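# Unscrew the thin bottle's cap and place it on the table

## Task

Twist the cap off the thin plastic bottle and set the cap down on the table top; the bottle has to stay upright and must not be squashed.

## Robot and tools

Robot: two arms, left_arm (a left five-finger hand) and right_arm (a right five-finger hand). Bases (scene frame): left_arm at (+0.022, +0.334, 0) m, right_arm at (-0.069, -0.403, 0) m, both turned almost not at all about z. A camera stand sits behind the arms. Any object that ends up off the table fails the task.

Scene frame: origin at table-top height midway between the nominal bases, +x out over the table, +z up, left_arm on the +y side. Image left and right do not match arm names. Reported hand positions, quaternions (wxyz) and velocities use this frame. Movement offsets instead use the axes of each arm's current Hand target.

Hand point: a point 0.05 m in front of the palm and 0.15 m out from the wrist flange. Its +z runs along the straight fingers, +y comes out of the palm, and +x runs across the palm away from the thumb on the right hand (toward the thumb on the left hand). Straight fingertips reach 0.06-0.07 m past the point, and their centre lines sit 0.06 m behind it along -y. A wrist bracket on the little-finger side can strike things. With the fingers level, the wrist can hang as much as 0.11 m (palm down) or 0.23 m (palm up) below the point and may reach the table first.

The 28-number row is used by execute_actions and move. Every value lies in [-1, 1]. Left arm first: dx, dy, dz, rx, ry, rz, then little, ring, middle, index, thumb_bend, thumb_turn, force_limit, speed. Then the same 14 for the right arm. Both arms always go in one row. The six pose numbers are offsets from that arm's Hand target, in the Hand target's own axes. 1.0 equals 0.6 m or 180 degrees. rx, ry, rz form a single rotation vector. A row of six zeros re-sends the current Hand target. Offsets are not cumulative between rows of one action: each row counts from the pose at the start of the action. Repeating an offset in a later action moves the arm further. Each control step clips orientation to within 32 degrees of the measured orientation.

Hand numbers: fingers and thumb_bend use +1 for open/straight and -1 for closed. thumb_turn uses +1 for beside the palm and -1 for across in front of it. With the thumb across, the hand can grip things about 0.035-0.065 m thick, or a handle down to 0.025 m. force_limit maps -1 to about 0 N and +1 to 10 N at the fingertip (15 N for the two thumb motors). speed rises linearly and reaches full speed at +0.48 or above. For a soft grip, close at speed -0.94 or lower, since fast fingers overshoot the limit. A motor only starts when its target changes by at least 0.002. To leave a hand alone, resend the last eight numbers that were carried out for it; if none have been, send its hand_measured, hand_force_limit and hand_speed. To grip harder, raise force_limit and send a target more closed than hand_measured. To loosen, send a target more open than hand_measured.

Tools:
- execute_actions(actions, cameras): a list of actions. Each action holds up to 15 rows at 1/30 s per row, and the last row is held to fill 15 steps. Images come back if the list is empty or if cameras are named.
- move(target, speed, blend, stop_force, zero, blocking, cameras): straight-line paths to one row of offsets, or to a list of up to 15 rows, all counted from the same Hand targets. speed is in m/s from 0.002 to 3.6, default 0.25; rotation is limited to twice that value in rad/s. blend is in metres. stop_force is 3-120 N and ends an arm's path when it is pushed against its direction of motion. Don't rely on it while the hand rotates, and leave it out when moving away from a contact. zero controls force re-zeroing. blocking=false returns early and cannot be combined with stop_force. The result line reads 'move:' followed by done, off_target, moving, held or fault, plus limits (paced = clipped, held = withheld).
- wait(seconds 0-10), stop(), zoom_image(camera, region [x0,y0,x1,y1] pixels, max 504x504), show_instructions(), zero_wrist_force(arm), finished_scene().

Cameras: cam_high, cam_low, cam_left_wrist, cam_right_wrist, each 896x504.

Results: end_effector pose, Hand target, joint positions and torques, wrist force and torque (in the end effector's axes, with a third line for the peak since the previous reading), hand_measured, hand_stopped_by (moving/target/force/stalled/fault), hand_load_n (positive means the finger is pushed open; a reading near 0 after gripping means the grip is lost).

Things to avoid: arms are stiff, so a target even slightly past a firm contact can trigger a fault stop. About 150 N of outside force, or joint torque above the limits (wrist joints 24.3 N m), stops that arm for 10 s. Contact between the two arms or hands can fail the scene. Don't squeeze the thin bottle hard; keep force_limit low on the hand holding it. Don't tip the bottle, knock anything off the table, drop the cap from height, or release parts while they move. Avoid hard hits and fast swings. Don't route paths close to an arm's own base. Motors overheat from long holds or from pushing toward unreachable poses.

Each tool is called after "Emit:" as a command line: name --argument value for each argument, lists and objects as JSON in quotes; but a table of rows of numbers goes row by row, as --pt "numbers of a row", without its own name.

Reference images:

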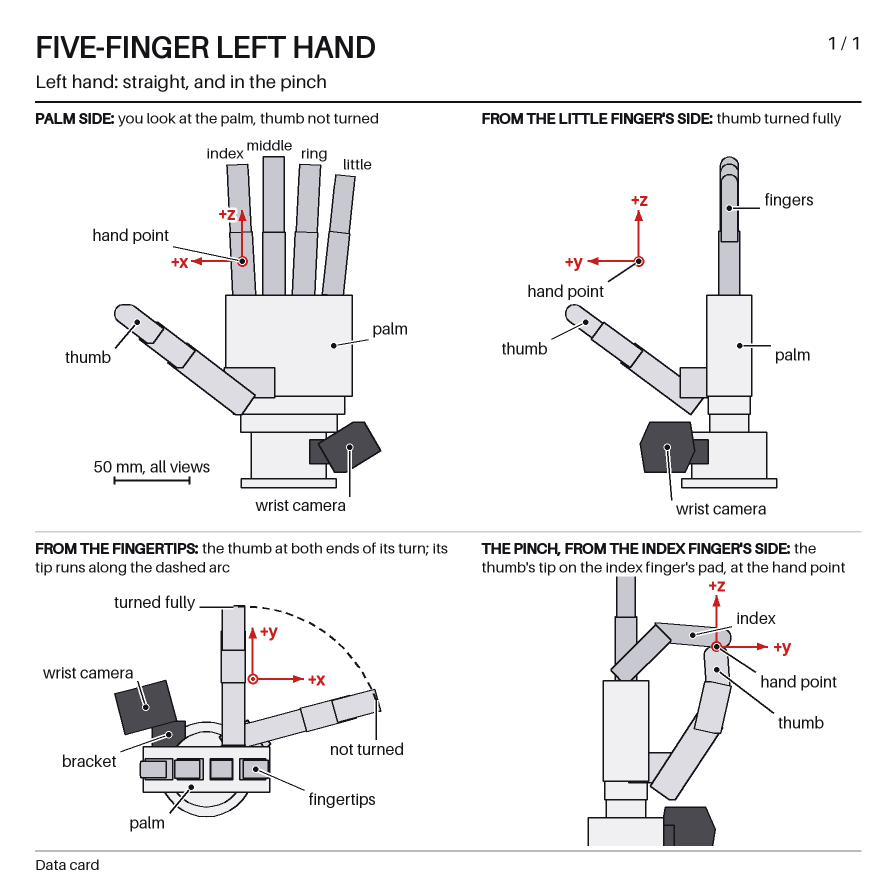

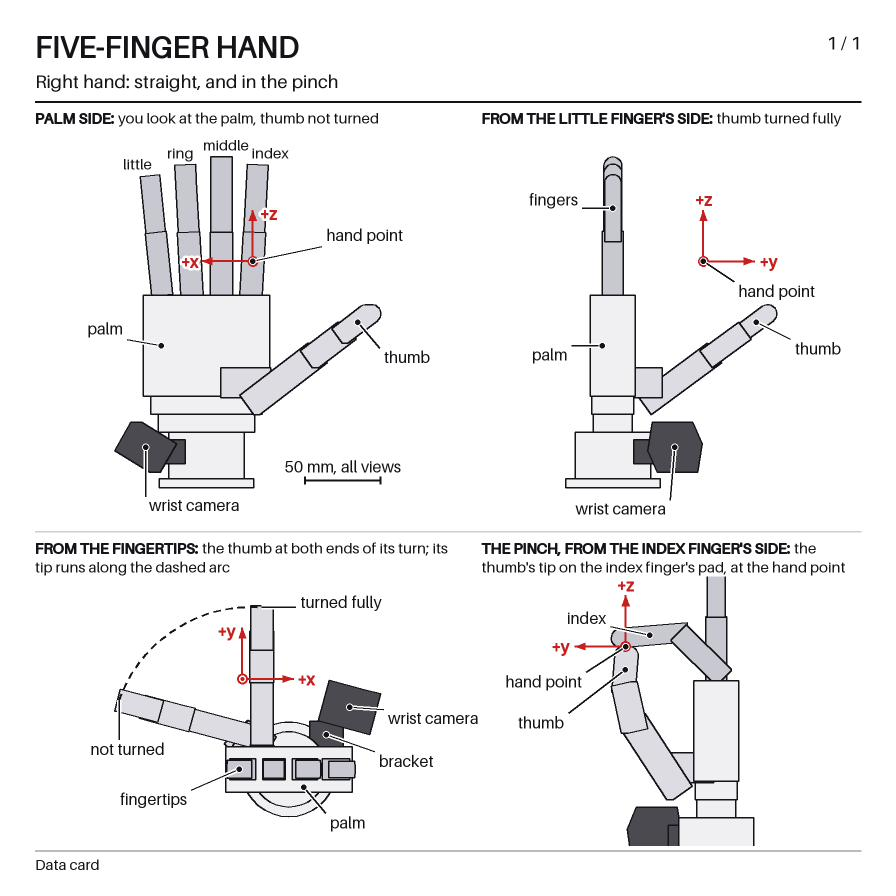

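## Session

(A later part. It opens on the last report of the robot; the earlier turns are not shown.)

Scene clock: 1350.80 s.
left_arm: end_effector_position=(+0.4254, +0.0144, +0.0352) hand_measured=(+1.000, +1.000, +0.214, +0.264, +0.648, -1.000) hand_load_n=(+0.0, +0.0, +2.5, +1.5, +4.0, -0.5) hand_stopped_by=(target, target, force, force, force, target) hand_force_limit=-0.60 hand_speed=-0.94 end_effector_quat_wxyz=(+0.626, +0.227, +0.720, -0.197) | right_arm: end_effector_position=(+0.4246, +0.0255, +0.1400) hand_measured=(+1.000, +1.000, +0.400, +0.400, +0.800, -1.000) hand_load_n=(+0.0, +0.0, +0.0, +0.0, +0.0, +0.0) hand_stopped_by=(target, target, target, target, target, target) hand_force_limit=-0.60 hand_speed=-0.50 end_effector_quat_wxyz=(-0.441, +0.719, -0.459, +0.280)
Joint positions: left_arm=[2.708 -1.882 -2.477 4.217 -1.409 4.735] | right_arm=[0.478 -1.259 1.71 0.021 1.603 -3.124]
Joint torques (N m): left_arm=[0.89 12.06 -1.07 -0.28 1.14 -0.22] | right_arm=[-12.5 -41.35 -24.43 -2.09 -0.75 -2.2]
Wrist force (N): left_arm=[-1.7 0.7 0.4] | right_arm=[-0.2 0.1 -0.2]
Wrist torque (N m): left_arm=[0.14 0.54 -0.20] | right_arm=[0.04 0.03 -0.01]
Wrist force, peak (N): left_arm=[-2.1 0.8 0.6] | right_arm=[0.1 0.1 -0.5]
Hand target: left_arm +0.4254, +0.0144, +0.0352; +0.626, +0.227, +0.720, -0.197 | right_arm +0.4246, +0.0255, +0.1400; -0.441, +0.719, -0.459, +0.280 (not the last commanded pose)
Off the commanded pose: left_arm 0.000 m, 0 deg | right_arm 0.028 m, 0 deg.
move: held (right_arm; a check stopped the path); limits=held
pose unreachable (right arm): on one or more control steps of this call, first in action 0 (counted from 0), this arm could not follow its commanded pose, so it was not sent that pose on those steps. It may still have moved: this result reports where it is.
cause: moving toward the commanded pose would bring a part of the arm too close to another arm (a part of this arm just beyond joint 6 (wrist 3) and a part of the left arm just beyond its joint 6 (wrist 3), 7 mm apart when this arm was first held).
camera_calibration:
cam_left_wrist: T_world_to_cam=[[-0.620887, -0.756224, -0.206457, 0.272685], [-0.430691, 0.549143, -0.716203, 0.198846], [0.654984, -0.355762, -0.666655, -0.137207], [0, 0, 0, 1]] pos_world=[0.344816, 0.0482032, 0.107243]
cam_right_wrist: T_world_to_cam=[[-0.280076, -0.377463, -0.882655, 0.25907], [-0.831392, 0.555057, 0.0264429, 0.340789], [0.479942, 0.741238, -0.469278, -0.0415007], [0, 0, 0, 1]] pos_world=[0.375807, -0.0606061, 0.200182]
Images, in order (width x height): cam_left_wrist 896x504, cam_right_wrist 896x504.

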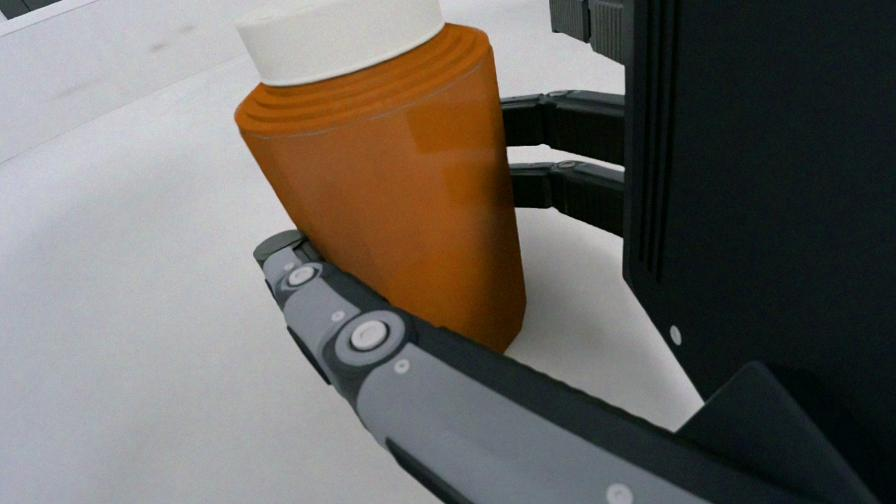

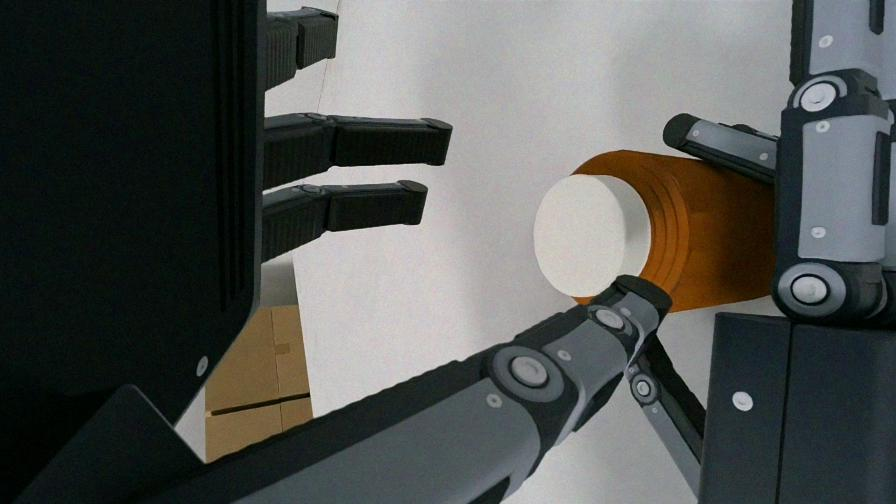

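Emit:
move --target '[0,0,0,0,0,0, 1,1,0.0,0.0,0.3,-1,-0.6,-0.94, 0.0052,0.0048,-0.0094,0,-0.1733,-0.0883, 1,1,0.4,0.4,0.8,-1,-0.6,-0.5]' --speed 0.25 --cameras '["cam_high", "cam_left_wrist", "cam_right_wrist"]'

Scene clock: 1440.43 s.
left_arm: end_effector_position=(+0.4254, +0.0144, +0.0352) hand_measured=(+1.000, +1.000, +0.214, +0.264, +0.648, -1.000) hand_load_n=(+0.0, +0.0, +2.5, +1.5, +4.0, +0.0) hand_stopped_by=(target, target, force, force, force, target) hand_force_limit=-0.60 hand_speed=-0.94 end_effector_quat_wxyz=(+0.626, +0.227, +0.720, -0.197) | right_arm: end_effector_position=(+0.4203, +0.0199, +0.1399) hand_measured=(+1.000, +1.000, +0.400, +0.400, +0.800, -1.000) hand_load_n=(+0.0, +0.0, +0.0, +0.0, +0.0, +0.0) hand_stopped_by=(target, target, target, target, target, target) hand_force_limit=-0.60 hand_speed=-0.50 end_effector_quat_wxyz=(-0.505, +0.823, -0.221, +0.135)
Joint positions: left_arm=[2.708 -1.882 -2.477 4.217 -1.409 4.735] | right_arm=[0.242 -1.169 1.607 0.198 0.869 -3.585]
Joint torques (N m): left_arm=[-0.11 12.12 -1.53 -0.08 1.26 0.26] | right_arm=[16.82 -43.15 -12.53 -0.36 -1.58 -0.96]
Wrist force (N): left_arm=[-2.0 0.7 0.4] | right_arm=[0.0 0.4 0.1]
Wrist torque (N m): left_arm=[0.15 0.60 -0.22] | right_arm=[0.06 0.00 0.03]
Wrist force, peak (N): left_arm=[-2.1 1.0 0.0] | right_arm=[0.1 0.5 -0.3]
Hand target: left_arm +0.4254, +0.0144, +0.0352; +0.626, +0.227, +0.720, -0.197 | right_arm +0.4202, +0.0200, +0.1400; -0.505, +0.823, -0.221, +0.135
Off the commanded pose: left_arm 0.000 m, 0 deg | right_arm 0.000 m, 0 deg.
move: done
camera_calibration:
cam_left_wrist: T_world_to_cam=[[-0.620887, -0.756224, -0.206457, 0.272685], [-0.430691, 0.549143, -0.716203, 0.198846], [0.654984, -0.355762, -0.666655, -0.137207], [0, 0, 0, 1]] pos_world=[0.344816, 0.0482032, 0.107243]
cam_right_wrist: T_world_to_cam=[[-0.0128457, -0.469114, -0.883044, 0.145326], [-0.999411, -0.0220904, 0.0262739, 0.42241], [-0.0318322, 0.882861, -0.468554, 0.176829], [0, 0, 0, 1]] pos_world=[0.429656, -0.0786092, 0.200085]
Images, in order (width x height): cam_high 896x504, cam_left_wrist 896x504, cam_right_wrist 896x504.

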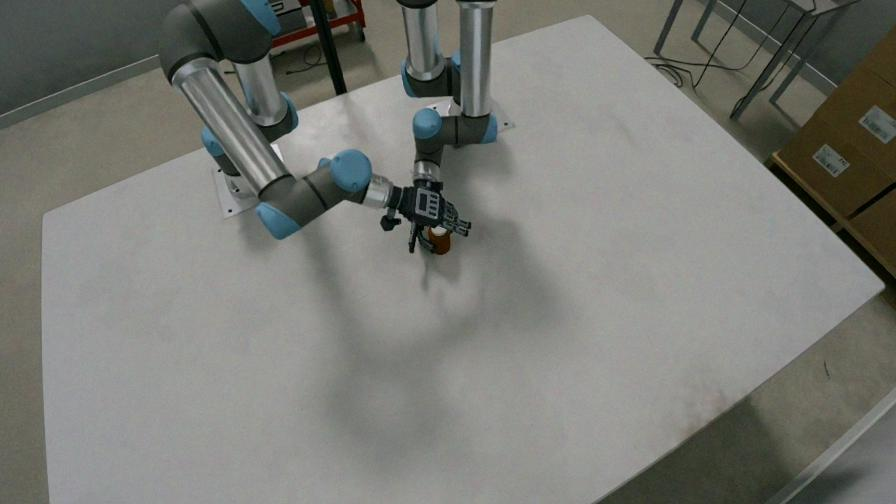

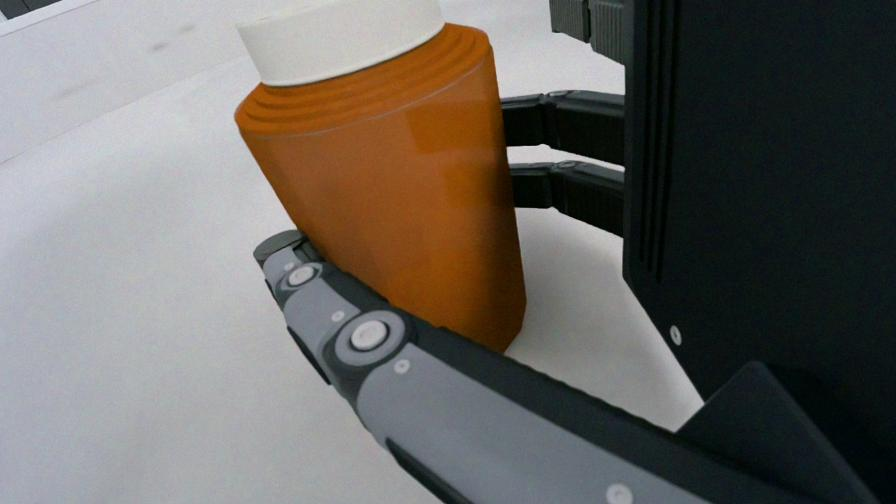

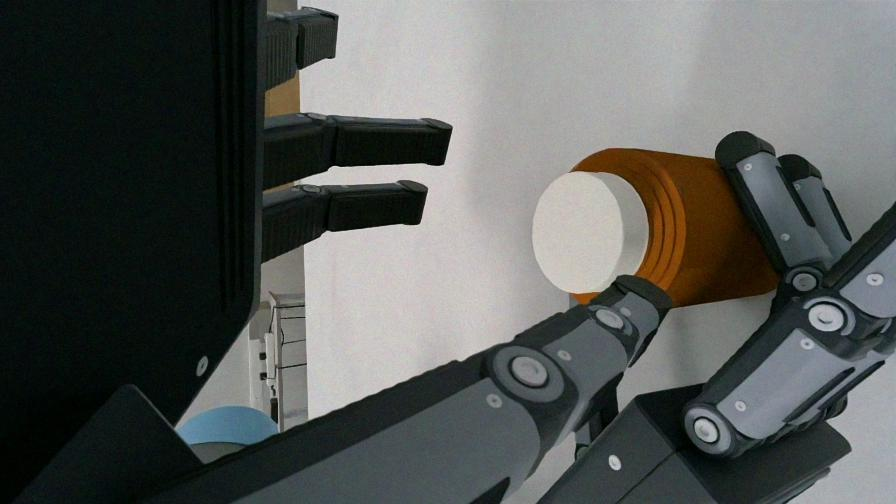

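Emit:
move --target '[0,0,0,0,0,0, 1,1,0.0,0.0,0.3,-1,-0.6,-0.94, 0,0.0416,0.0212,0,0,0, 1,1,0.4,0.4,0.8,-1,-0.6,-0.5]' --speed 0.05 --stop_force 5 --cameras '["cam_left_wrist", "cam_right_wrist"]'

Scene clock: 1453.40 s.
left_arm: end_effector_position=(+0.4254, +0.0144, +0.0352) hand_measured=(+1.000, +1.000, +0.214, +0.264, +0.648, -1.000) hand_load_n=(+0.0, -0.5, +2.5, +1.5, +4.0, +0.0) hand_stopped_by=(target, target, force, force, force, target) hand_force_limit=-0.60 hand_speed=-0.94 end_effector_quat_wxyz=(+0.626, +0.227, +0.720, -0.197) | right_arm: end_effector_position=(+0.4202, +0.0200, +0.1120) hand_measured=(+1.000, +1.000, +0.400, +0.400, +0.800, -1.000) hand_load_n=(+0.0, +0.0, +0.0, +0.0, +0.0, +0.0) hand_stopped_by=(target, target, target, target, target, target) hand_force_limit=-0.60 hand_speed=-0.50 end_effector_quat_wxyz=(-0.505, +0.823, -0.221, +0.135)
Joint positions: left_arm=[2.708 -1.882 -2.477 4.217 -1.409 4.735] | right_arm=[0.243 -1.139 1.642 0.133 0.869 -3.585]
Joint torques (N m): left_arm=[1.1 12.79 -0.87 -0.13 1.15 0.24] | right_arm=[16.09 -45.6 -25.74 3.03 -0.16 2.08]
Wrist force (N): left_arm=[-1.8 0.9 0.3] | right_arm=[-0.2 0.0 0.0]
Wrist torque (N m): left_arm=[0.17 0.56 -0.22] | right_arm=[0.01 0.03 0.01]
Wrist force, peak (N): left_arm=[-2.2 0.7 0.4] | right_arm=[-0.2 -0.6 -0.6]
Hand target: left_arm +0.4254, +0.0144, +0.0352; +0.626, +0.227, +0.720, -0.197 | right_arm +0.4202, +0.0200, +0.1120; -0.505, +0.823, -0.221, +0.135
Off the commanded pose: left_arm 0.000 m, 0 deg | right_arm 0.000 m, 0 deg.
move: done
camera_calibration:
cam_left_wrist: T_world_to_cam=[[-0.620887, -0.756224, -0.206457, 0.272685], [-0.430691, 0.549143, -0.716203, 0.198846], [0.654984, -0.355762, -0.666655, -0.137207], [0, 0, 0, 1]] pos_world=[0.344816, 0.0482032, 0.107243]
cam_right_wrist: T_world_to_cam=[[-0.0126146, -0.469151, -0.883028, 0.120542], [-0.999407, -0.0223792, 0.0261672, 0.423041], [-0.0320378, 0.882834, -0.468591, 0.16371], [0, 0, 0, 1]] pos_world=[0.429555, -0.0785093, 0.172085]
Images, in order (width x height): cam_left_wrist 896x504, cam_right_wrist 896x504.

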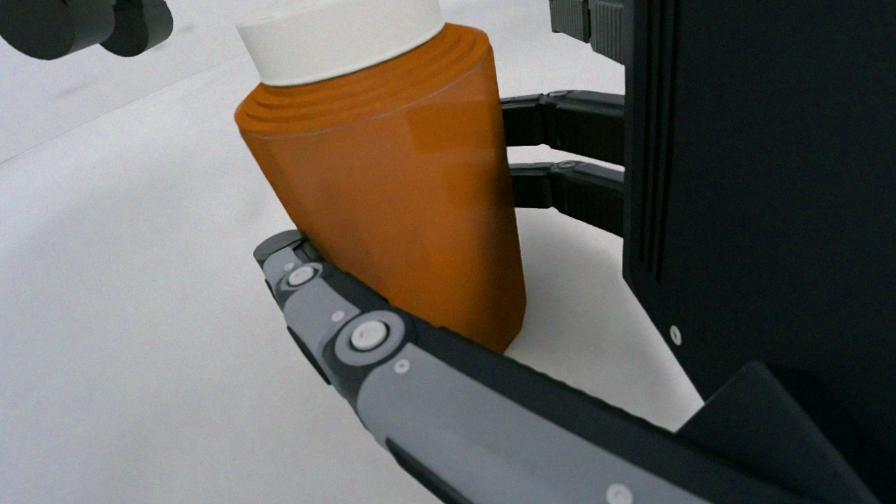

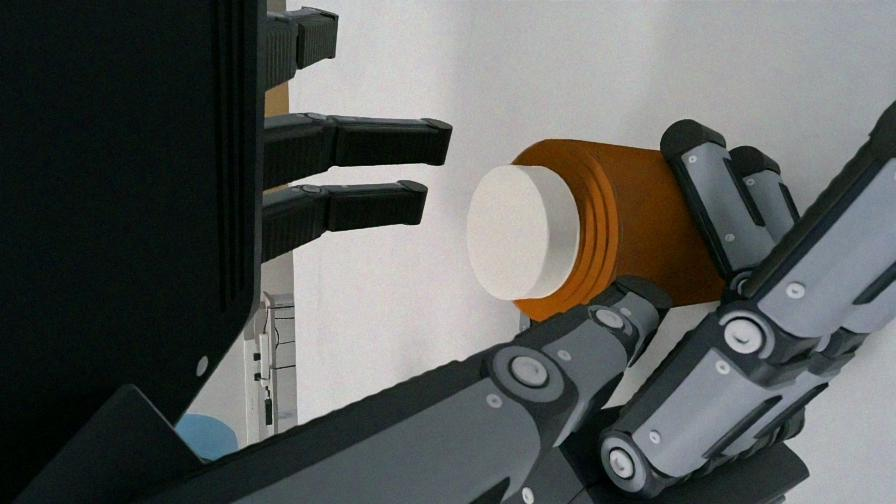

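Emit:
move --target '[0,0,0,0,0,0, 1,1,0.0,0.0,0.3,-1,-0.6,-0.94, 0,0,0,0,0,0, 1,1,0.2,0.2,0.62,-1,-0.5,-0.9]' --cameras '["cam_left_wrist", "cam_right_wrist"]'

Scene clock: 1475.53 s.
left_arm: end_effector_position=(+0.4254, +0.0144, +0.0352) hand_measured=(+1.000, +1.000, +0.214, +0.264, +0.648, -1.000) hand_load_n=(+0.0, +0.0, +2.5, +1.5, +4.0, +0.0) hand_stopped_by=(target, target, force, force, force, target) hand_force_limit=-0.60 hand_speed=-0.94 end_effector_quat_wxyz=(+0.626, +0.227, +0.720, -0.197) | right_arm: end_effector_position=(+0.4202, +0.0200, +0.1120) hand_measured=(+1.000, +1.000, +0.200, +0.200, +0.620, -1.000) hand_load_n=(+0.0, +0.0, +0.0, +0.0, +0.0, +0.0) hand_stopped_by=(target, target, target, target, target, target) hand_force_limit=-0.50 hand_speed=-0.90 end_effector_quat_wxyz=(-0.505, +0.823, -0.221, +0.135)
Joint positions: left_arm=[2.708 -1.882 -2.477 4.217 -1.409 4.735] | right_arm=[0.243 -1.139 1.642 0.133 0.869 -3.585]
Joint torques (N m): left_arm=[0.64 12.96 -0.49 -0.21 1.13 0.54] | right_arm=[12.01 -47.22 -23.14 2.54 -0.11 2.06]
Wrist force (N): left_arm=[-1.6 0.8 0.4] | right_arm=[-0.3 0.3 -0.1]
Wrist torque (N m): left_arm=[0.15 0.53 -0.20] | right_arm=[0.06 0.04 0.02]
Wrist force, peak (N): left_arm=[-2.2 1.0 0.5] | right_arm=[-0.1 0.2 -0.5]
Hand target: left_arm +0.4254, +0.0144, +0.0352; +0.626, +0.227, +0.720, -0.197 | right_arm +0.4202, +0.0200, +0.1120; -0.505, +0.823, -0.221, +0.135
Off the commanded pose: left_arm 0.000 m, 0 deg | right_arm 0.000 m, 0 deg.
move: done
camera_calibration:
cam_left_wrist: T_world_to_cam=[[-0.620887, -0.756224, -0.206457, 0.272685], [-0.430691, 0.549143, -0.716203, 0.198846], [0.654984, -0.355762, -0.666655, -0.137207], [0, 0, 0, 1]] pos_world=[0.344816, 0.0482032, 0.107243]
cam_right_wrist: T_world_to_cam=[[-0.0126146, -0.469151, -0.883028, 0.120542], [-0.999407, -0.0223792, 0.0261672, 0.423041], [-0.0320378, 0.882834, -0.468591, 0.16371], [0, 0, 0, 1]] pos_world=[0.429555, -0.0785093, 0.172085]
Images, in order (width x height): cam_left_wrist 896x504, cam_right_wrist 896x504.

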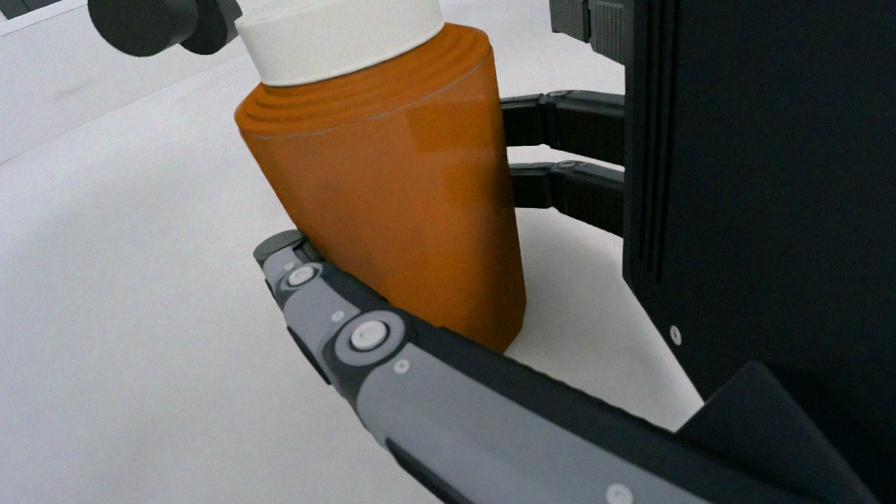

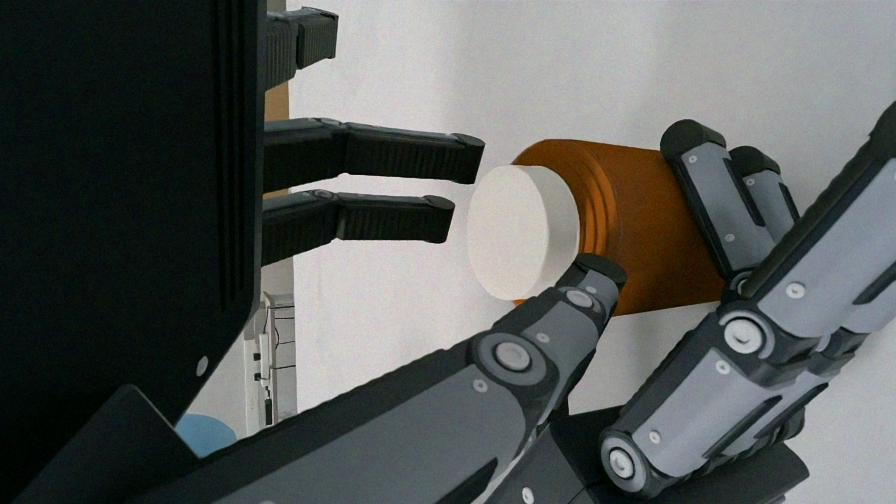

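Emit:
move --pt "0 0 0 0 0 0 1 1 0.0 0.0 0.3 -1 -0.6 -0.94 0 0 0 0 0 0 1 1 0.4 0.4 0.8 -1 -0.5 -0.5" --pt "0 0 0 0 0 0 1 1 0.0 0.0 0.3 -1 -0.6 -0.94 0 0.0025 0.0042 -0.0611 0 0 1 1 0.4 0.4 0.8 -1 -0.5 -0.5" --speed 0.1 --cameras '["cam_left_wrist", "cam_right_wrist"]'

Scene clock: 1512.87 s.
left_arm: end_effector_position=(+0.4254, +0.0144, +0.0352) hand_measured=(+1.000, +1.000, +0.214, +0.264, +0.648, -1.000) hand_load_n=(+0.0, +0.0, +2.5, +1.5, +4.0, +0.0) hand_stopped_by=(target, target, force, force, force, target) hand_force_limit=-0.60 hand_speed=-0.94 end_effector_quat_wxyz=(+0.626, +0.227, +0.720, -0.197) | right_arm: end_effector_position=(+0.4209, +0.0214, +0.1094) hand_measured=(+1.000, +1.000, +0.400, +0.400, +0.800, -1.000) hand_load_n=(+0.0, +0.0, -0.5, +0.0, +0.0, +0.0) hand_stopped_by=(target, target, target, target, target, target) hand_force_limit=-0.50 hand_speed=-0.50 end_effector_quat_wxyz=(-0.424, +0.868, -0.233, +0.113)
Joint positions: left_arm=[2.708 -1.882 -2.477 4.217 -1.409 4.735] | right_arm=[0.297 -1.059 1.463 0.417 1 -3.666]
Joint torques (N m): left_arm=[0.53 12.45 -1.62 -0.17 1.15 0.79] | right_arm=[-13.04 -49.73 -14.1 0.67 -1.2 2.3]
Wrist force (N): left_arm=[-1.8 0.5 0.4] | right_arm=[-0.2 0.0 -0.5]
Wrist torque (N m): left_arm=[0.10 0.56 -0.20] | right_arm=[0.06 0.03 0.05]
Wrist force, peak (N): left_arm=[-2.1 0.9 0.3] | right_arm=[0.0 0.2 -0.8]
Hand target: left_arm +0.4254, +0.0144, +0.0352; +0.626, +0.227, +0.720, -0.197 | right_arm +0.4210, +0.0213, +0.1095; -0.424, +0.868, -0.233, +0.113
Off the commanded pose: left_arm 0.000 m, 0 deg | right_arm 0.000 m, 0 deg.
move: done
camera_calibration:
cam_left_wrist: T_world_to_cam=[[-0.620887, -0.756224, -0.206457, 0.272685], [-0.430691, 0.549143, -0.716203, 0.198846], [0.654984, -0.355762, -0.666655, -0.137207], [0, 0, 0, 1]] pos_world=[0.344816, 0.0482032, 0.107243]
cam_right_wrist: T_world_to_cam=[[-0.0927659, -0.608445, -0.788156, 0.145346], [-0.992139, -0.0102848, 0.124714, 0.409761], [-0.0839878, 0.79353, -0.602708, 0.199748], [0, 0, 0, 1]] pos_world=[0.436799, -0.0658572, 0.183842]
Images, in order (width x height): cam_left_wrist 896x504, cam_right_wrist 896x504.

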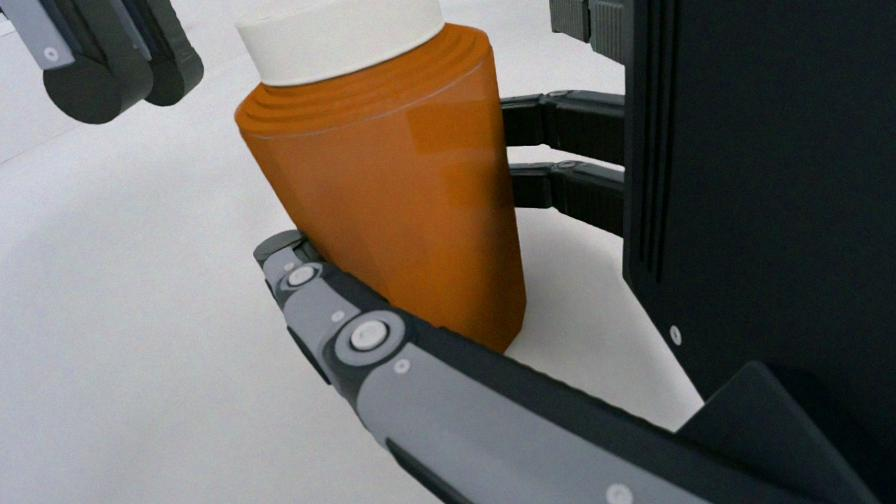

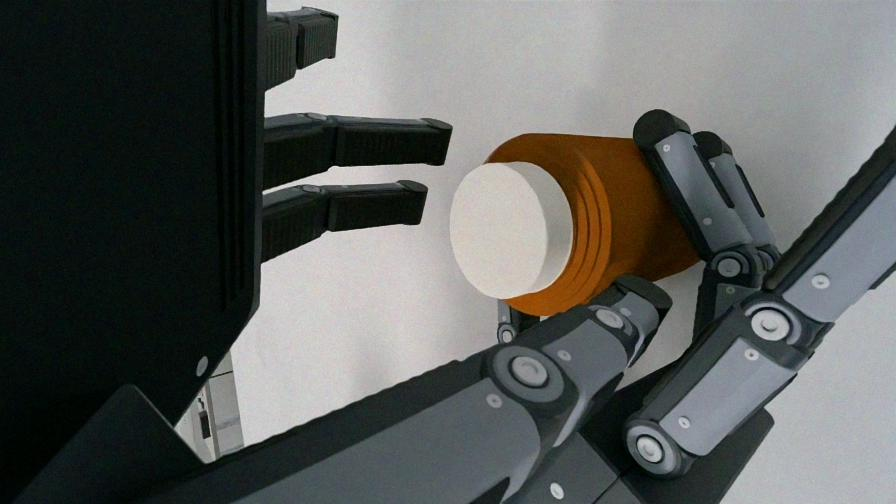

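Emit:
move --target '[0,0,0,0,0,0, 1,1,0.0,0.0,0.3,-1,-0.6,-0.94, 0,0,0,0,0,0, 1,1,0.2,0.2,0.66,-1,-0.5,-0.85]' --cameras '["cam_left_wrist", "cam_right_wrist"]'

Scene clock: 1535.77 s.
left_arm: end_effector_position=(+0.4254, +0.0144, +0.0352) hand_measured=(+1.000, +1.000, +0.214, +0.264, +0.648, -1.000) hand_load_n=(+0.0, +0.0, +2.5, +1.5, +4.0, +0.0) hand_stopped_by=(target, target, force, force, force, target) hand_force_limit=-0.60 hand_speed=-0.94 end_effector_quat_wxyz=(+0.626, +0.227, +0.720, -0.197) | right_arm: end_effector_position=(+0.4210, +0.0213, +0.1095) hand_measured=(+1.000, +1.000, +0.200, +0.200, +0.660, -1.000) hand_load_n=(+0.0, +0.0, +0.0, +0.0, +0.5, +0.0) hand_stopped_by=(target, target, target, target, target, target) hand_force_limit=-0.50 hand_speed=-0.85 end_effector_quat_wxyz=(-0.424, +0.868, -0.233, +0.113)
Joint positions: left_arm=[2.708 -1.882 -2.477 4.217 -1.409 4.735] | right_arm=[0.297 -1.059 1.463 0.417 1 -3.666]
Joint torques (N m): left_arm=[0.56 13.02 -1.12 0.06 1.25 0.91] | right_arm=[-12.75 -50.01 -14.84 2.2 -0.34 2.36]
Wrist force (N): left_arm=[-2.0 0.9 0.3] | right_arm=[-0.2 0.1 -0.5]
Wrist torque (N m): left_arm=[0.17 0.59 -0.22] | right_arm=[0.09 0.03 0.05]
Wrist force, peak (N): left_arm=[-2.3 0.9 0.2] | right_arm=[-0.3 0.0 -0.9]
Hand target: left_arm +0.4254, +0.0144, +0.0352; +0.626, +0.227, +0.720, -0.197 | right_arm +0.4210, +0.0213, +0.1095; -0.424, +0.868, -0.233, +0.113
Off the commanded pose: left_arm 0.000 m, 0 deg | right_arm 0.000 m, 0 deg.
move: done
camera_calibration:
cam_left_wrist: T_world_to_cam=[[-0.620887, -0.756224, -0.206457, 0.272685], [-0.430691, 0.549143, -0.716203, 0.198846], [0.654984, -0.355762, -0.666655, -0.137207], [0, 0, 0, 1]] pos_world=[0.344816, 0.0482032, 0.107243]
cam_right_wrist: T_world_to_cam=[[-0.0929489, -0.608441, -0.788137, 0.14545], [-0.992131, -0.0100929, 0.124799, 0.409841], [-0.0838872, 0.793535, -0.602715, 0.199854], [0, 0, 0, 1]] pos_world=[0.4369, -0.0659571, 0.183942]
Images, in order (width x height): cam_left_wrist 896x504, cam_right_wrist 896x504.

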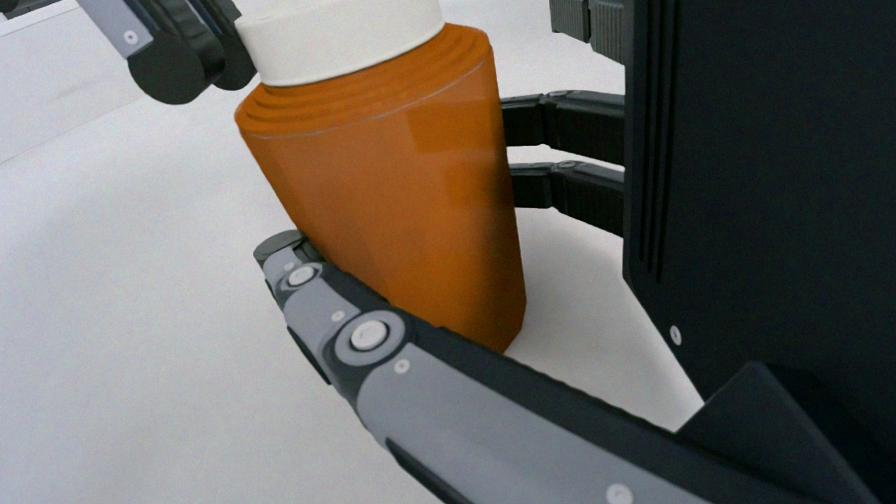

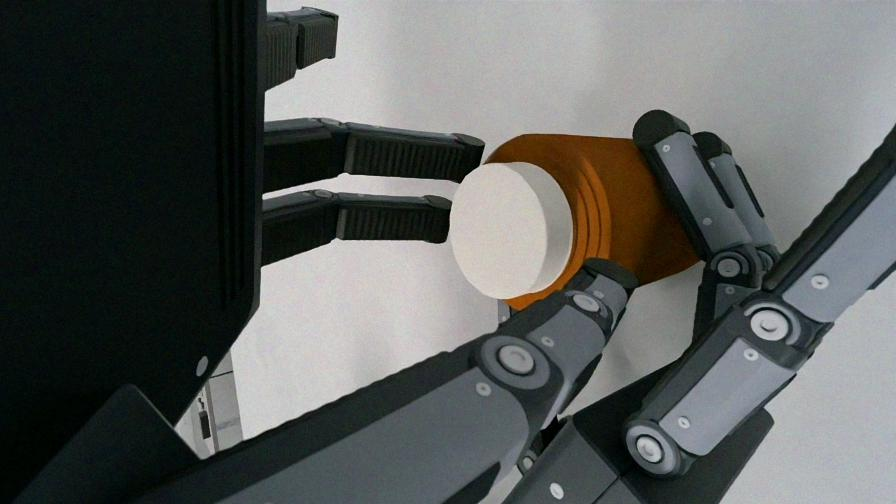

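Emit:
move --target '[0,0,0,0,0,0, 1,1,0.0,0.0,0.3,-1,-0.6,-0.94, 0,0,0,0,0,0, 1,1,-0.1,-0.1,0.3,-1,-0.5,-0.94]' --cameras '["cam_left_wrist", "cam_right_wrist"]'

Scene clock: 1545.27 s.
left_arm: end_effector_position=(+0.4254, +0.0144, +0.0352) hand_measured=(+1.000, +1.000, +0.214, +0.264, +0.648, -1.000) hand_load_n=(+0.0, +0.0, +3.0, +1.5, +3.0, -2.0) hand_stopped_by=(target, target, force, force, force, target) hand_force_limit=-0.60 hand_speed=-0.94 end_effector_quat_wxyz=(+0.626, +0.227, +0.720, -0.197) | right_arm: end_effector_position=(+0.4210, +0.0213, +0.1095) hand_measured=(+1.000, +1.000, +0.140, +0.122, +0.300, -1.000) hand_load_n=(+0.0, +0.0, +2.0, +2.5, +0.0, +0.0) hand_stopped_by=(target, target, force, force, target, target) hand_force_limit=-0.50 hand_speed=-0.94 end_effector_quat_wxyz=(-0.424, +0.868, -0.233, +0.113)
Joint positions: left_arm=[2.708 -1.882 -2.477 4.217 -1.409 4.735] | right_arm=[0.297 -1.059 1.463 0.417 1 -3.666]
Joint torques (N m): left_arm=[0.46 12.43 -0.66 -0.28 -2.02 1.36] | right_arm=[-10.62 -49.12 -8.72 3.51 -1.84 2.07]
Wrist force (N): left_arm=[-4.0 -3.0 -0.3] | right_arm=[0.0 -2.4 1.4]
Wrist torque (N m): left_arm=[0.12 0.59 -0.14] | right_arm=[0.03 0.03 0.01]
Wrist force, peak (N): left_arm=[-4.1 -3.1 -0.3] | right_arm=[0.1 -2.5 1.6]
Hand target: left_arm +0.4254, +0.0144, +0.0352; +0.626, +0.227, +0.720, -0.197 | right_arm +0.4210, +0.0213, +0.1095; -0.424, +0.868, -0.233, +0.113
Off the commanded pose: left_arm 0.000 m, 0 deg | right_arm 0.000 m, 0 deg.
move: done
camera_calibration:
cam_left_wrist: T_world_to_cam=[[-0.620887, -0.756224, -0.206457, 0.272685], [-0.430691, 0.549143, -0.716203, 0.198846], [0.654984, -0.355762, -0.666655, -0.137207], [0, 0, 0, 1]] pos_world=[0.344816, 0.0482032, 0.107243]
cam_right_wrist: T_world_to_cam=[[-0.0929489, -0.608441, -0.788137, 0.14545], [-0.992131, -0.0100929, 0.124799, 0.409841], [-0.0838872, 0.793535, -0.602715, 0.199854], [0, 0, 0, 1]] pos_world=[0.4369, -0.0659571, 0.183942]
Images, in order (width x height): cam_left_wrist 896x504, cam_right_wrist 896x504.

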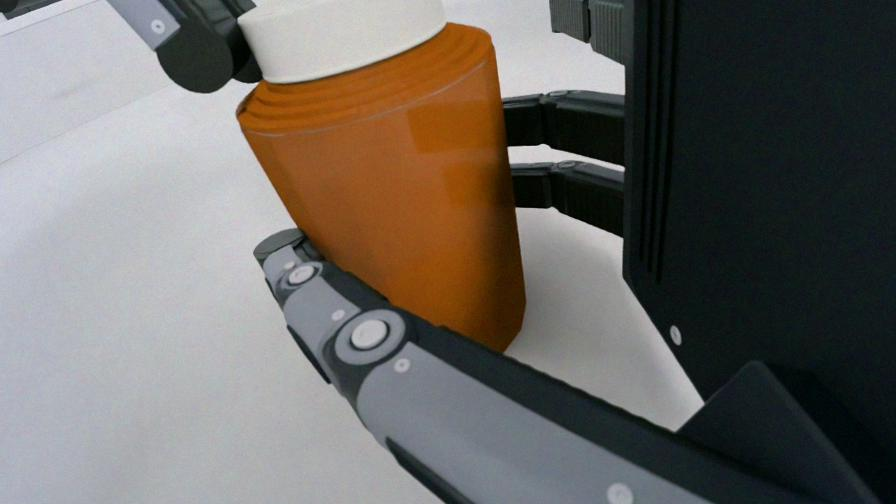

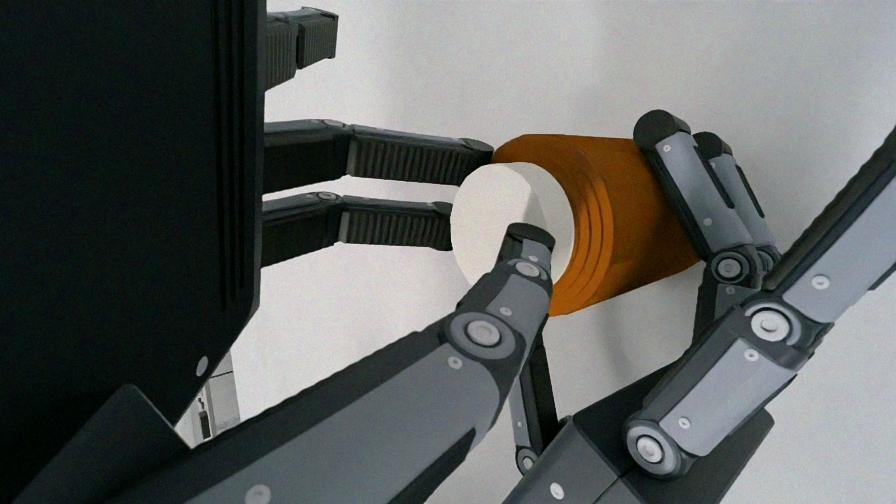

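Emit:
zoom_image --camera "cam_right_wrist" --region '[400, 130, 640, 330]'

Scaled by 2.100.

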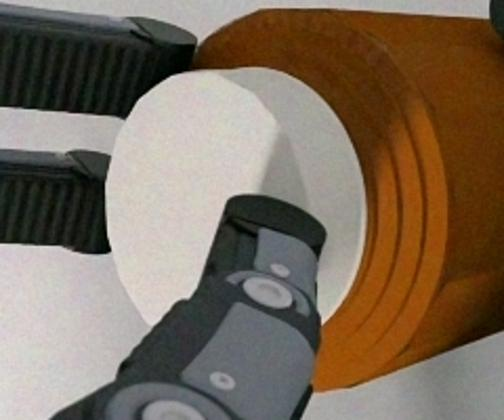

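Emit:
move --pt "0 0 0 0 0 0 1 1 0.0 0.0 0.3 -1 -0.6 -0.94 0 0 0 0 0 0 1 1 0.35 0.35 0.3 -1 -0.5 -0.7" --pt "0 0 0 0 0 0 1 1 0.0 0.0 0.3 -1 -0.6 -0.94 0 -0.0394 -0.0308 0 0 0 1 1 0.35 0.35 0.3 -1 -0.5 -0.7" --pt "0 0 0 0 0 0 1 1 0.0 0.0 0.3 -1 -0.6 -0.94 -0.005 -0.0265 -0.008 0.0278 0 0 1 1 0.35 0.35 0.9 -1 -0.5 -0.5" --speed 0.1 --cameras '["cam_high", "cam_left_wrist", "cam_right_wrist"]'

Scene clock: 1650.43 s.
left_arm: end_effector_position=(+0.4254, +0.0144, +0.0352) hand_measured=(+1.000, +1.000, +0.214, +0.264, +0.648, -1.000) hand_load_n=(+0.0, +0.0, +2.5, +1.5, +4.0, +0.0) hand_stopped_by=(target, target, force, force, force, target) hand_force_limit=-0.60 hand_speed=-0.94 end_effector_quat_wxyz=(+0.626, +0.227, +0.720, -0.197) | right_arm: end_effector_position=(+0.4214, +0.0280, +0.1250) hand_measured=(+1.000, +1.000, +0.350, +0.350, +0.900, -1.000) hand_load_n=(+0.0, +0.0, +0.0, +0.0, +0.0, +0.0) hand_stopped_by=(target, target, target, target, target, target) hand_force_limit=-0.50 hand_speed=-0.50 end_effector_quat_wxyz=(-0.461, +0.849, -0.228, +0.123)
Joint positions: left_arm=[2.708 -1.882 -2.477 4.217 -1.409 4.735] | right_arm=[0.286 -1.104 1.513 0.324 0.95 -3.623]
Joint torques (N m): left_arm=[0.27 12.44 -1.28 -0.07 1.27 1.55] | right_arm=[18.13 -28.21 -15.36 -1.69 -0.67 -2.22]
Wrist force (N): left_arm=[-1.8 0.7 0.2] | right_arm=[0.0 -0.1 -0.5]
Wrist torque (N m): left_arm=[0.15 0.55 -0.21] | right_arm=[0.04 -0.01 0.03]
Wrist force, peak (N): left_arm=[-3.9 -3.5 -0.3] | right_arm=[0.2 -2.4 1.7]
Hand target: left_arm +0.4254, +0.0144, +0.0352; +0.626, +0.227, +0.720, -0.197 | right_arm +0.4214, +0.0280, +0.1250; -0.461, +0.849, -0.228, +0.123
Off the commanded pose: left_arm 0.000 m, 0 deg | right_arm 0.000 m, 0 deg.
move: done
camera_calibration:
cam_left_wrist: T_world_to_cam=[[-0.620887, -0.756224, -0.206457, 0.272685], [-0.430691, 0.549143, -0.716203, 0.198846], [0.654984, -0.355762, -0.666655, -0.137207], [0, 0, 0, 1]] pos_world=[0.344816, 0.0482032, 0.107243]
cam_right_wrist: T_world_to_cam=[[-0.0575304, -0.54704, -0.835127, 0.150947], [-0.996619, -0.0176786, 0.0802355, 0.416029], [-0.0586559, 0.83692, -0.544174, 0.184713], [0, 0, 0, 1]] pos_world=[0.434141, -0.0646606, 0.193196]
Images, in order (width x height): cam_high 896x504, cam_left_wrist 896x504, cam_right_wrist 896x504.

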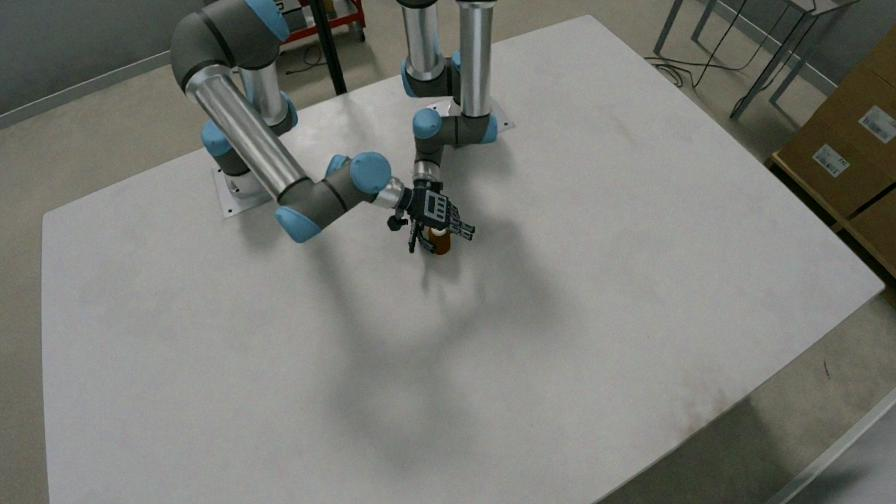

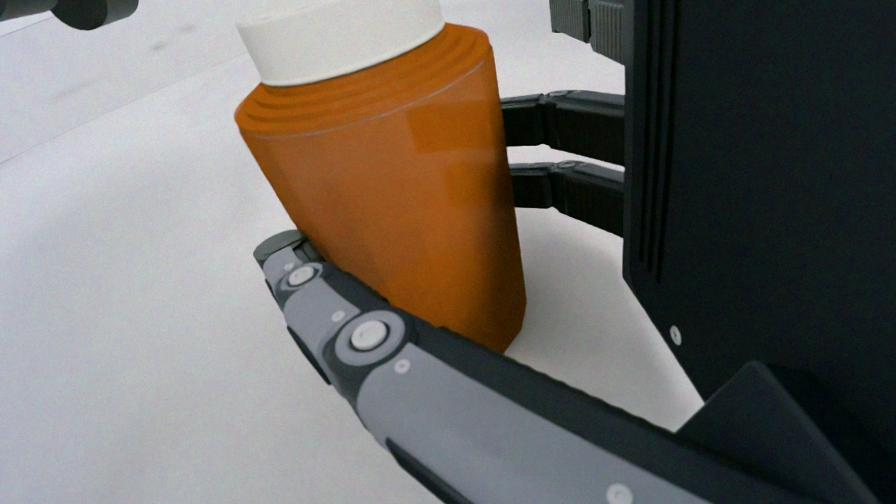

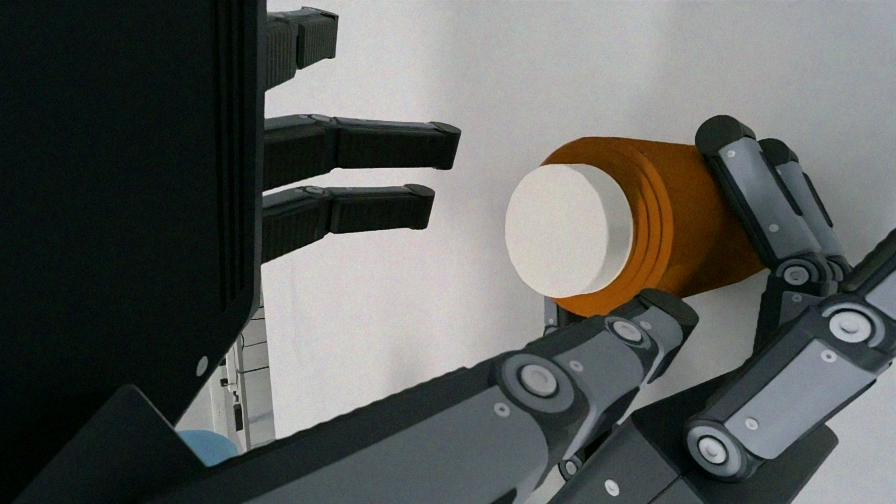

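Emit:
move --target '[0,0,0,0,0,0, 1,1,0.0,0.0,0.3,-1,-0.6,-0.94, 0.0018,0.027,0.0197,0,0,0, 1,1,0.35,0.35,0.9,-1,-0.5,-0.5]' --speed 0.05 --stop_force 4

Emit:
move --target '[0,0,0,0,0,0, 1,1,0.0,0.0,0.3,-1,-0.6,-0.94, 0,0,0,0,0,0, 1,1,0.15,0.15,0.7,-1,-0.5,-0.85]' --cameras '["cam_left_wrist", "cam_right_wrist"]'

Scene clock: 1669.47 s.
left_arm: end_effector_position=(+0.4254, +0.0144, +0.0352) hand_measured=(+1.000, +1.000, +0.214, +0.264, +0.648, -1.000) hand_load_n=(+0.0, +0.0, +2.5, +1.5, +3.5, +0.0) hand_stopped_by=(target, target, force, force, force, target) hand_force_limit=-0.60 hand_speed=-0.94 end_effector_quat_wxyz=(+0.626, +0.227, +0.720, -0.197) | right_arm: end_effector_position=(+0.4228, +0.0284, +0.1050) hand_measured=(+1.000, +1.000, +0.350, +0.350, +0.900, -1.000) hand_load_n=(+0.0, +0.0, -0.5, +0.0, +0.0, +0.0) hand_stopped_by=(target, target, target, target, target, target) hand_force_limit=-0.50 hand_speed=-0.50 end_effector_quat_wxyz=(-0.461, +0.849, -0.228, +0.123)
Joint positions: left_arm=[2.708 -1.882 -2.477 4.217 -1.409 4.735] | right_arm=[0.286 -1.081 1.534 0.28 0.95 -3.623]
Joint torques (N m): left_arm=[-0.12 12.49 -1.36 -0.11 1.3 1.78] | right_arm=[11.97 -50.04 -24.66 3.11 -0.26 1.53]
Wrist force (N): left_arm=[-1.9 0.5 0.4] | right_arm=[-0.2 0.0 -0.4]
Wrist torque (N m): left_arm=[0.11 0.57 -0.21] | right_arm=[0.05 0.02 0.03]
Wrist force, peak (N): left_arm=[-2.3 0.7 0.6] | right_arm=[-0.2 -0.6 -0.9]
Hand target: left_arm +0.4254, +0.0144, +0.0352; +0.626, +0.227, +0.720, -0.197 | right_arm +0.4228, +0.0284, +0.1050; -0.461, +0.849, -0.228, +0.123
Off the commanded pose: left_arm 0.000 m, 0 deg | right_arm 0.000 m, 0 deg.
move: done

Scene clock: 1670.67 s.
left_arm: end_effector_position=(+0.4254, +0.0144, +0.0352) hand_measured=(+1.000, +1.000, +0.214, +0.264, +0.648, -1.000) hand_load_n=(+0.0, +0.0, +2.5, +1.5, +4.0, +0.0) hand_stopped_by=(target, target, force, force, force, target) hand_force_limit=-0.60 hand_speed=-0.94 end_effector_quat_wxyz=(+0.626, +0.227, +0.720, -0.197) | right_arm: end_effector_position=(+0.4228, +0.0284, +0.1050) hand_measured=(+1.000, +1.000, +0.150, +0.150, +0.700, -1.000) hand_load_n=(+0.0, +0.0, +0.0, +0.0, +0.0, +0.0) hand_stopped_by=(target, target, target, target, target, target) hand_force_limit=-0.50 hand_speed=-0.85 end_effector_quat_wxyz=(-0.461, +0.849, -0.228, +0.123)
Joint positions: left_arm=[2.708 -1.882 -2.477 4.217 -1.409 4.735] | right_arm=[0.286 -1.081 1.534 0.28 0.95 -3.623]
Joint torques (N m): left_arm=[-0.45 13.49 -0.96 -0.12 1.39 1.86] | right_arm=[9.82 -48.87 -22.39 2.95 -0.2 1.97]
Wrist force (N): left_arm=[-1.8 0.5 0.6] | right_arm=[-0.3 0.3 -0.6]
Wrist torque (N m): left_arm=[0.10 0.56 -0.21] | right_arm=[0.11 0.04 0.03]
Wrist force, peak (N): left_arm=[-2.1 0.8 0.6] | right_arm=[-0.2 0.0 -0.8]
Hand target: left_arm +0.4254, +0.0144, +0.0352; +0.626, +0.227, +0.720, -0.197 | right_arm +0.4228, +0.0284, +0.1050; -0.461, +0.849, -0.228, +0.123
Off the commanded pose: left_arm 0.000 m, 0 deg | right_arm 0.000 m, 0 deg.
move: done
camera_calibration:
cam_left_wrist: T_world_to_cam=[[-0.620887, -0.756224, -0.206457, 0.272685], [-0.430691, 0.549143, -0.716203, 0.198846], [0.654984, -0.355762, -0.666655, -0.137207], [0, 0, 0, 1]] pos_world=[0.344816, 0.0482032, 0.107243]
cam_right_wrist: T_world_to_cam=[[-0.0574752, -0.547039, -0.835132, 0.134527], [-0.996622, -0.0177094, 0.0801894, 0.419143], [-0.0586564, 0.83692, -0.544173, 0.173582], [0, 0, 0, 1]] pos_world=[0.435641, -0.0642606, 0.173196]
Images, in order (width x height): cam_left_wrist 896x504, cam_right_wrist 896x504.

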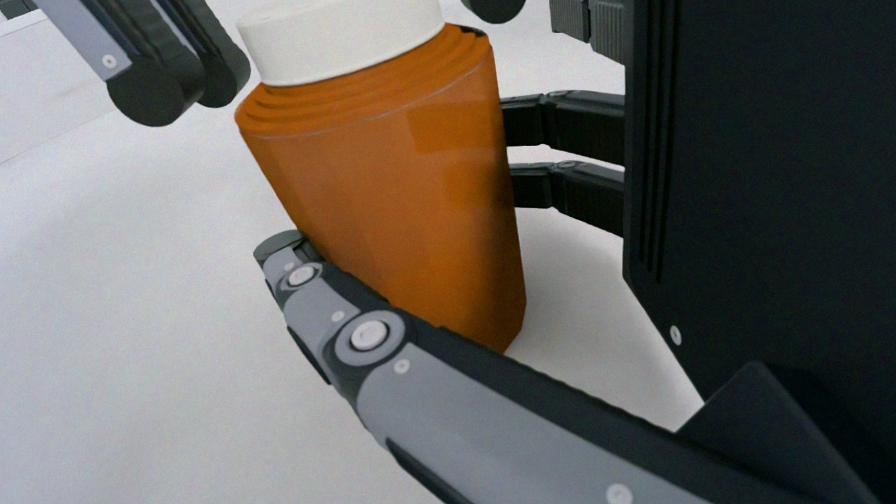

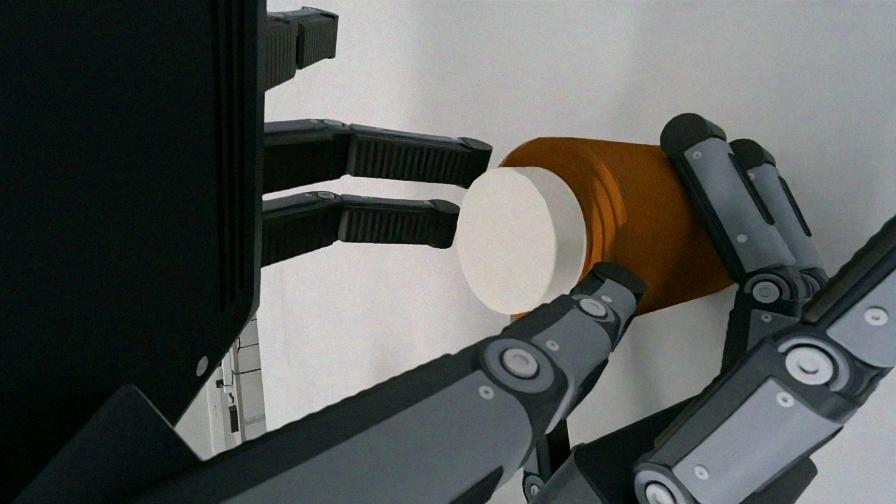

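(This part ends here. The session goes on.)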